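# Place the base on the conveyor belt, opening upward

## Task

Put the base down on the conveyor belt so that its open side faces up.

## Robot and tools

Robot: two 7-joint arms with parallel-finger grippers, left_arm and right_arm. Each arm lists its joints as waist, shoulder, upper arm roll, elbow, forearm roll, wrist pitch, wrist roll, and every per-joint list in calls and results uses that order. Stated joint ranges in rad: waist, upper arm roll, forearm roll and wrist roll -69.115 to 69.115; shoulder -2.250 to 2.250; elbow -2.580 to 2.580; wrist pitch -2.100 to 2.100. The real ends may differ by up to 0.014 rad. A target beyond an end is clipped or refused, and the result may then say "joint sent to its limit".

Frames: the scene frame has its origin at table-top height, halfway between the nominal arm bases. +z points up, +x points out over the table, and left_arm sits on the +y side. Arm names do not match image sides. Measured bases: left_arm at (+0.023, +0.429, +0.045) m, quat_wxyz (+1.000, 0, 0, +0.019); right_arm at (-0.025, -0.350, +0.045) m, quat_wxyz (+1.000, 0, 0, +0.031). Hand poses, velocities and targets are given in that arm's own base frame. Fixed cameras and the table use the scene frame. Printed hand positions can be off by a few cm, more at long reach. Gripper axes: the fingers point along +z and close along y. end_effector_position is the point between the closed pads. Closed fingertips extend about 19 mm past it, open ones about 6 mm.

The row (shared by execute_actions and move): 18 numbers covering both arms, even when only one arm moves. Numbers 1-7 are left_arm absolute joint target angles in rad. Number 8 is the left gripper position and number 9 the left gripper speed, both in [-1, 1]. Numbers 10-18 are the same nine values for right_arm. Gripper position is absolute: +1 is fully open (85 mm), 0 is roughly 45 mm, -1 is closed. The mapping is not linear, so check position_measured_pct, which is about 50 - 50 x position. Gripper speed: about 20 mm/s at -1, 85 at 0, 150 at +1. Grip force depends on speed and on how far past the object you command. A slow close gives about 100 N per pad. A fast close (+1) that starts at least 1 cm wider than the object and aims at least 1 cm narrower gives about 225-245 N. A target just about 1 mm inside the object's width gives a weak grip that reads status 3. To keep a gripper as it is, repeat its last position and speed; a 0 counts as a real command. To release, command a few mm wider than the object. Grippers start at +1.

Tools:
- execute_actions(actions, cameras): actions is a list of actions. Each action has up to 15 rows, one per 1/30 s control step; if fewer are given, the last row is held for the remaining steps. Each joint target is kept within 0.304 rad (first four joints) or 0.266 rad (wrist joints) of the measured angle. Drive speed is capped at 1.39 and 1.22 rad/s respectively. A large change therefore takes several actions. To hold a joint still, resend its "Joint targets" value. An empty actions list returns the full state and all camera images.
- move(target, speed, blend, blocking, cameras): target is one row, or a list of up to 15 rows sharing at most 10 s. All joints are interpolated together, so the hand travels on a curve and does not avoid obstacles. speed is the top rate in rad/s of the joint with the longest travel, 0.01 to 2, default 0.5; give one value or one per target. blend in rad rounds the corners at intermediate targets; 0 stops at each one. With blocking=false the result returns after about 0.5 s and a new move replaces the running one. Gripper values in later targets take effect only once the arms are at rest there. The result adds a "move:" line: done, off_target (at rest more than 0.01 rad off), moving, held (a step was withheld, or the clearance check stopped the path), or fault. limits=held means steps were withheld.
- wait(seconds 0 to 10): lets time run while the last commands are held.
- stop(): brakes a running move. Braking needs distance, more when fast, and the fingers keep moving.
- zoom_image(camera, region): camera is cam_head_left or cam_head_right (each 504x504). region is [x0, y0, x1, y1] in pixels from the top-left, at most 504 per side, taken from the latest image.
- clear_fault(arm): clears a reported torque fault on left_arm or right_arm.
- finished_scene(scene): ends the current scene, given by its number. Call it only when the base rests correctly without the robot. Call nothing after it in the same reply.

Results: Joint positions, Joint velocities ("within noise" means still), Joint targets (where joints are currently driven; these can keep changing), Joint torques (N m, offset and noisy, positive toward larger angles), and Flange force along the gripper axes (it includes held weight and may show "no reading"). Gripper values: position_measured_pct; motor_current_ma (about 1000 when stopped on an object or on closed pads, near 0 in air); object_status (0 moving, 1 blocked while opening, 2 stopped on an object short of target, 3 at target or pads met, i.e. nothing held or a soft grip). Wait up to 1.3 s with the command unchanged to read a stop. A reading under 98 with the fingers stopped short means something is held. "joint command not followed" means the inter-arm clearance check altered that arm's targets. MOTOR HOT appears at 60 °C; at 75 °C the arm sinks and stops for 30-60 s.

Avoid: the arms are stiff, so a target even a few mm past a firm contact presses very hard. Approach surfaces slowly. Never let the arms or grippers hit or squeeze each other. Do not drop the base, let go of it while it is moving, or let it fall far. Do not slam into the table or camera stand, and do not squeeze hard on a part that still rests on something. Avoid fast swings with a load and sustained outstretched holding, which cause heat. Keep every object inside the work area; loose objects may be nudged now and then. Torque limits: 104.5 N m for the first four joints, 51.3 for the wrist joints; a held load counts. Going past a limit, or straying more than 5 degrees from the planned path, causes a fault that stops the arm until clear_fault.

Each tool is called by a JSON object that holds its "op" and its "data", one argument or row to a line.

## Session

{"op": "execute_actions", "data": {
  "actions": []
}}

{"op": "zoom_image", "data": {
  "camera": "cam_head_left",
  "region": [150, 220, 400, 470]
}}

Scene clock: 0.00 s.
left_arm: end_effector_position=(+0.6762, +0.1390, +0.0607) position_measured_pct=0.0 object_status=3 motor_current_ma=0 end_effector_quat_wxyz=(-0.130, +0.563, +0.595, +0.558) | right_arm: end_effector_position=(+0.3208, +0.2509, +0.2375) position_measured_pct=0.0 object_status=3 motor_current_ma=0 end_effector_quat_wxyz=(-0.400, +0.168, +0.881, +0.189)
Joint positions: left_arm=[0.402 1.224 -0.415 1.445 -1.439 0.793 1.605] | right_arm=[-0.299 0.704 0.089 1.476 -0.693 1.668 1.175]
Joint velocities: within noise
Joint torques (N m): no reading
Motor temperatures (°C): left_arm=[36 28 33 26 33 30 36] | right_arm=[28 30 29 27 31 39 38]
Flange force (N): no reading
Joint targets: left_arm=[0.402 1.224 -0.415 1.445 -1.439 0.793 1.605] | right_arm=[-0.299 0.704 0.089 1.476 -0.693 1.668 1.175]
Tool commands: left_gripper/position=+1.0 left_gripper/speed=+1.0 right_gripper/position=+1.0 right_gripper/speed=+1.0

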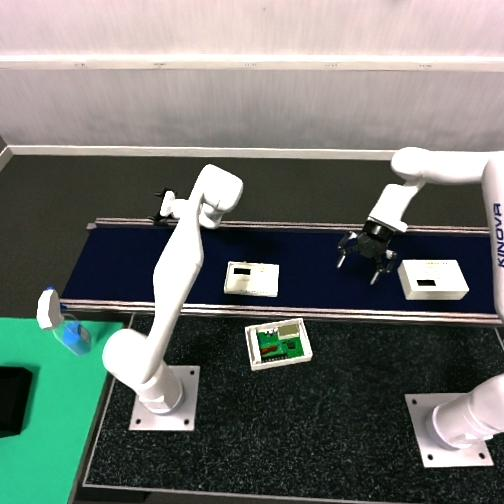

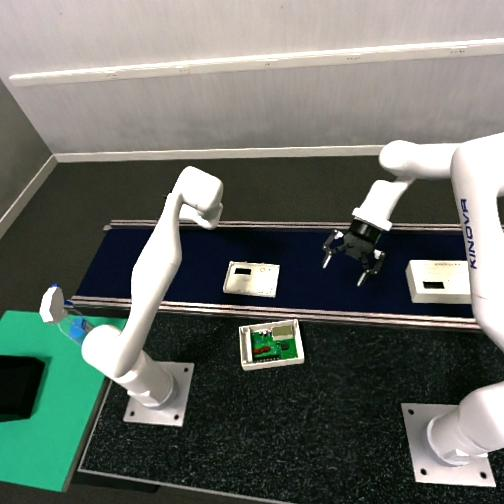

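Scaled by 2.016 from the camera's 504x504 image, which has a finer 720x720 frame.

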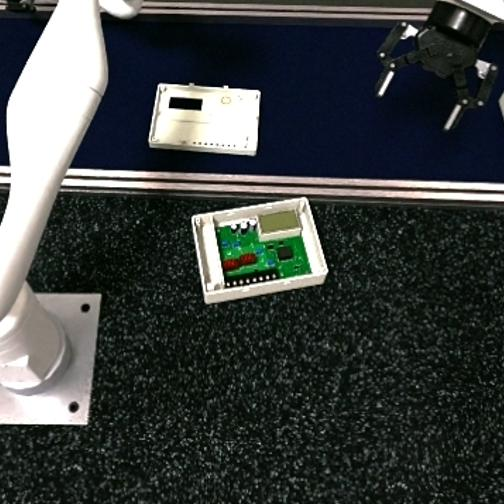

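{"op": "move", "data": {
  "target": [0.402,1.224,-0.415,1.445,-1.439,0.793,1.605,1,1,-1.04,0.6745,0,1.914,0,0.553,0.688,0,0],
  "speed": 0.9,
  "cameras": ["all"]
}}

{"op": "zoom_image", "data": {
  "camera": "cam_head_left",
  "region": [235, 290, 345, 400]
}}

{"op": "zoom_image", "data": {
  "camera": "cam_head_right",
  "region": [230, 290, 340, 400]
}}

Scene clock: 32.70 s.
left_arm: end_effector_position=(+0.6765, +0.1387, +0.0610) position_measured_pct=0.0 object_status=3 motor_current_ma=0 end_effector_quat_wxyz=(-0.130, +0.563, +0.595, +0.558) | right_arm: end_effector_position=(+0.2381, +0.3564, +0.0347) position_measured_pct=49.8 object_status=3 motor_current_ma=0 end_effector_quat_wxyz=(+0.000, -0.078, +0.997, +0.000)
Joint positions: left_arm=[0.402 1.224 -0.415 1.445 -1.439 0.793 1.605] | right_arm=[-1.04 0.674 0 1.914 0 0.553 0.688]
Joint torques (N m): left_arm=[-0.09 -20.42 -5.97 -6.47 -0.9 2.64 -0.23] | right_arm=[-1.41 -17.44 -0.06 -4.14 0.26 -0.02 -0.41]
Flange force (N): left_arm=[9.6 -5.5 -5.7] | right_arm=[-4.8 -1.2 0.1]
Joint targets: left_arm=[0.402 1.224 -0.415 1.445 -1.439 0.793 1.605] | right_arm=[-1.040 0.674 0.000 1.914 0.000 0.553 0.688]
move: done

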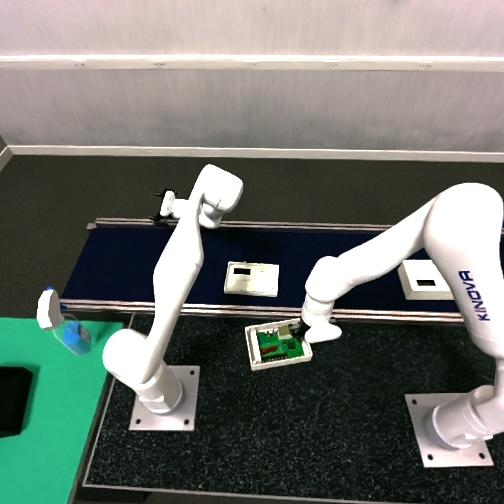

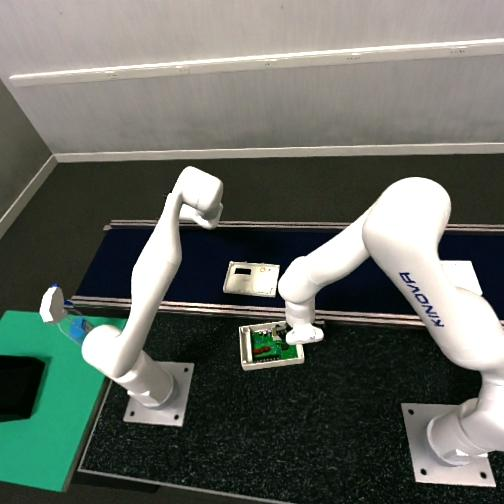

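Scaled by 4.582 from the camera's 504x504 image, which has a finer 720x720 frame.

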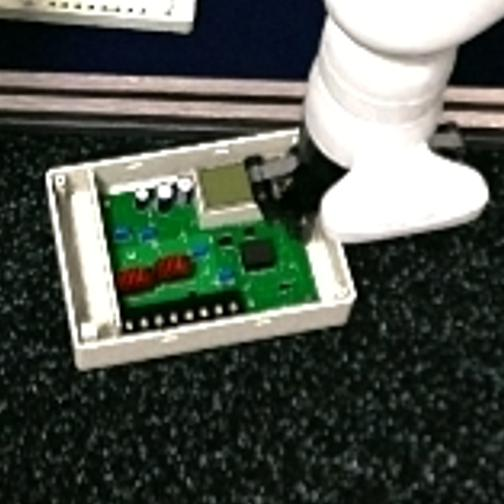

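Scaled by 4.582 from the camera's 504x504 image, which has a finer 720x720 frame.

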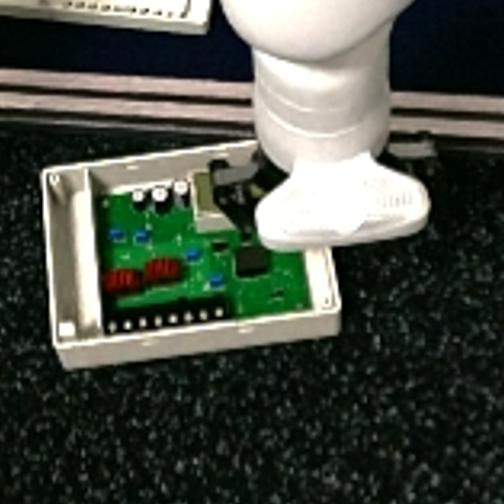

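{"op": "move", "data": {
  "target": [
    [0.402,1.224,-0.415,1.445,-1.439,0.793,1.605,1,1,-1.04,0.7588,0,1.9269,0,0.4559,0.688,0,0],
    [0.402,1.224,-0.415,1.445,-1.439,0.793,1.605,1,1,-1.04,0.7588,0,1.9269,0,0.4559,0.688,-1,-1]
  ],
  "speed": 0.25,
  "cameras": ["cam_head_left"]
}}

Scene clock: 43.87 s.
left_arm: end_effector_position=(+0.6765, +0.1387, +0.0610) position_measured_pct=0.0 object_status=3 motor_current_ma=0 end_effector_quat_wxyz=(-0.130, +0.563, +0.595, +0.558) | right_arm: end_effector_position=(+0.2380, +0.3564, -0.0034) position_measured_pct=96.5 object_status=0 motor_current_ma=1000 end_effector_quat_wxyz=(+0.000, -0.079, +0.997, +0.000)
Joint positions: left_arm=[0.402 1.224 -0.415 1.445 -1.439 0.793 1.605] | right_arm=[-1.04 0.759 0 1.927 0 0.456 0.688]
Joint torques (N m): left_arm=[-0.07 -20.41 -5.91 -6.43 -0.81 2.61 -0.24] | right_arm=[-2.31 -16.14 -1.36 -4.68 0.28 -0.86 -0.13]
Flange force (N): left_arm=[9.7 -5.7 -5.5] | right_arm=[-2.7 -5.4 -5.7]
Joint targets: left_arm=[0.402 1.224 -0.415 1.445 -1.439 0.793 1.605] | right_arm=[-1.040 0.759 0.000 1.927 0.000 0.456 0.688]
move: done
Images, in order (width x height): cam_head_left 504x504.

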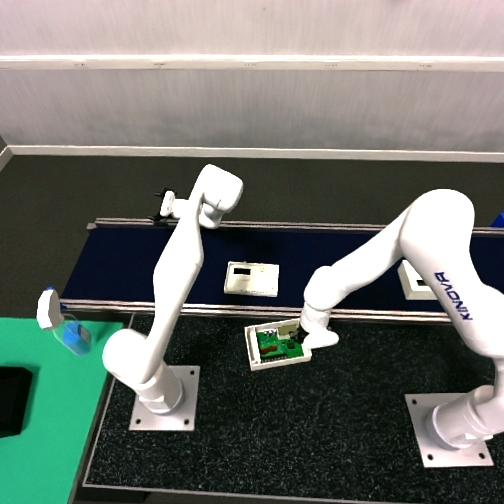

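{"op": "move", "data": {
  "target": [
    [0.402,1.224,-0.415,1.445,-1.439,0.793,1.605,1,1,-1.04,0.5441,0,1.8654,0,0.7321,0.688,-1,-1],
    [0.402,1.224,-0.415,1.445,-1.439,0.793,1.605,1,1,-0.377,0.7572,0,1.4225,0,0.9619,1.133,-1,-1],
    [0.402,1.224,-0.415,1.445,-1.439,0.793,1.605,1,1,-0.377,0.9029,0,1.4788,0,0.7599,1.133,-1,-1]
  ],
  "blend": [0.05,0.02,0],
  "speed": [0.5,0.7,0.2],
  "cameras": ["all"]
}}

Scene clock: 60.10 s.
left_arm: end_effector_position=(+0.6765, +0.1387, +0.0610) position_measured_pct=0.0 object_status=3 motor_current_ma=0 end_effector_quat_wxyz=(-0.130, +0.563, +0.595, +0.558) | right_arm: end_effector_position=(+0.5177, +0.1782, +0.0065) position_measured_pct=96.5 object_status=2 motor_current_ma=1000 end_effector_quat_wxyz=(+0.000, +0.030, +1.000, +0.000)
Joint positions: left_arm=[0.402 1.224 -0.415 1.445 -1.439 0.793 1.605] | right_arm=[-0.377 0.902 0 1.479 0 0.76 1.133]
Joint torques (N m): left_arm=[-0.04 -20.5 -5.95 -6.37 -0.84 2.65 -0.27] | right_arm=[-1.47 -10.27 -0.36 -5.46 0.28 -2.79 -0.34]
Flange force (N): left_arm=[9.4 -5.5 -5.3] | right_arm=[7.1 -6.6 -25.8]
Joint targets: left_arm=[0.402 1.224 -0.415 1.445 -1.439 0.793 1.605] | right_arm=[-0.377 0.903 0.000 1.479 0.000 0.760 1.133]
move: done

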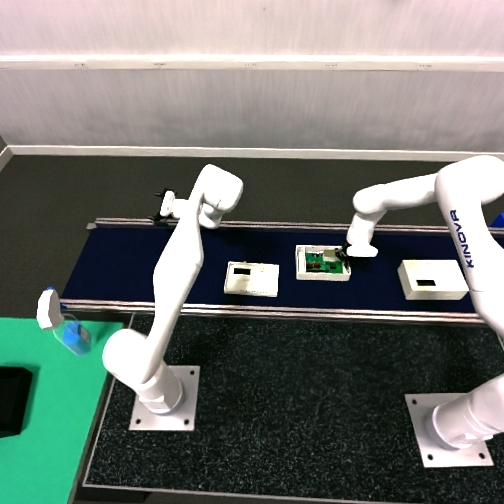

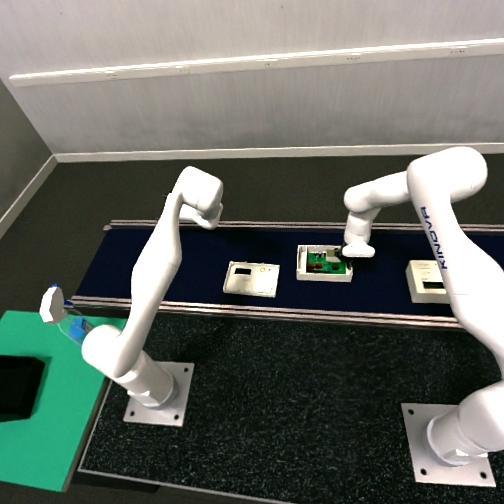

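{"op": "move", "data": {
  "target": [
    [0.402,1.224,-0.415,1.445,-1.439,0.793,1.605,1,1,-0.377,0.9029,0,1.4788,0,0.7599,1.133,-0.5,-1],
    [0.402,1.224,-0.415,1.445,-1.439,0.793,1.605,1,1,-0.377,0.7572,0,1.4225,0,0.9619,1.133,-0.5,-1]
  ],
  "speed": 0.3,
  "cameras": ["cam_head_left"]
}}

Scene clock: 65.90 s.
left_arm: end_effector_position=(+0.6765, +0.1387, +0.0610) position_measured_pct=0.0 object_status=3 motor_current_ma=0 end_effector_quat_wxyz=(-0.130, +0.563, +0.595, +0.558) | right_arm: end_effector_position=(+0.5176, +0.1782, +0.0994) position_measured_pct=74.9 object_status=3 motor_current_ma=0 end_effector_quat_wxyz=(+0.000, +0.030, +1.000, +0.000)
Joint positions: left_arm=[0.402 1.224 -0.415 1.445 -1.439 0.793 1.605] | right_arm=[-0.377 0.757 0 1.423 0 0.962 1.133]
Joint torques (N m): left_arm=[-0.07 -20.44 -5.96 -6.36 -0.89 2.62 -0.29] | right_arm=[-1.16 -21.36 -0.07 -6.9 0.29 0.5 -0.32]
Flange force (N): left_arm=[9.4 -5.4 -5.5] | right_arm=[-2.3 -2.1 1.1]
Joint targets: left_arm=[0.402 1.224 -0.415 1.445 -1.439 0.793 1.605] | right_arm=[-0.377 0.757 0.000 1.422 0.000 0.962 1.133]
move: done
Images, in order (width x height): cam_head_left 504x504.

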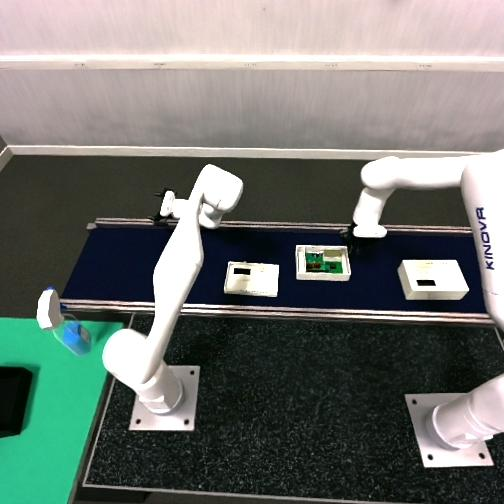

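{"op": "finished_scene", "data": {
  "scene": 3
}}

The scene is finished: the task was done.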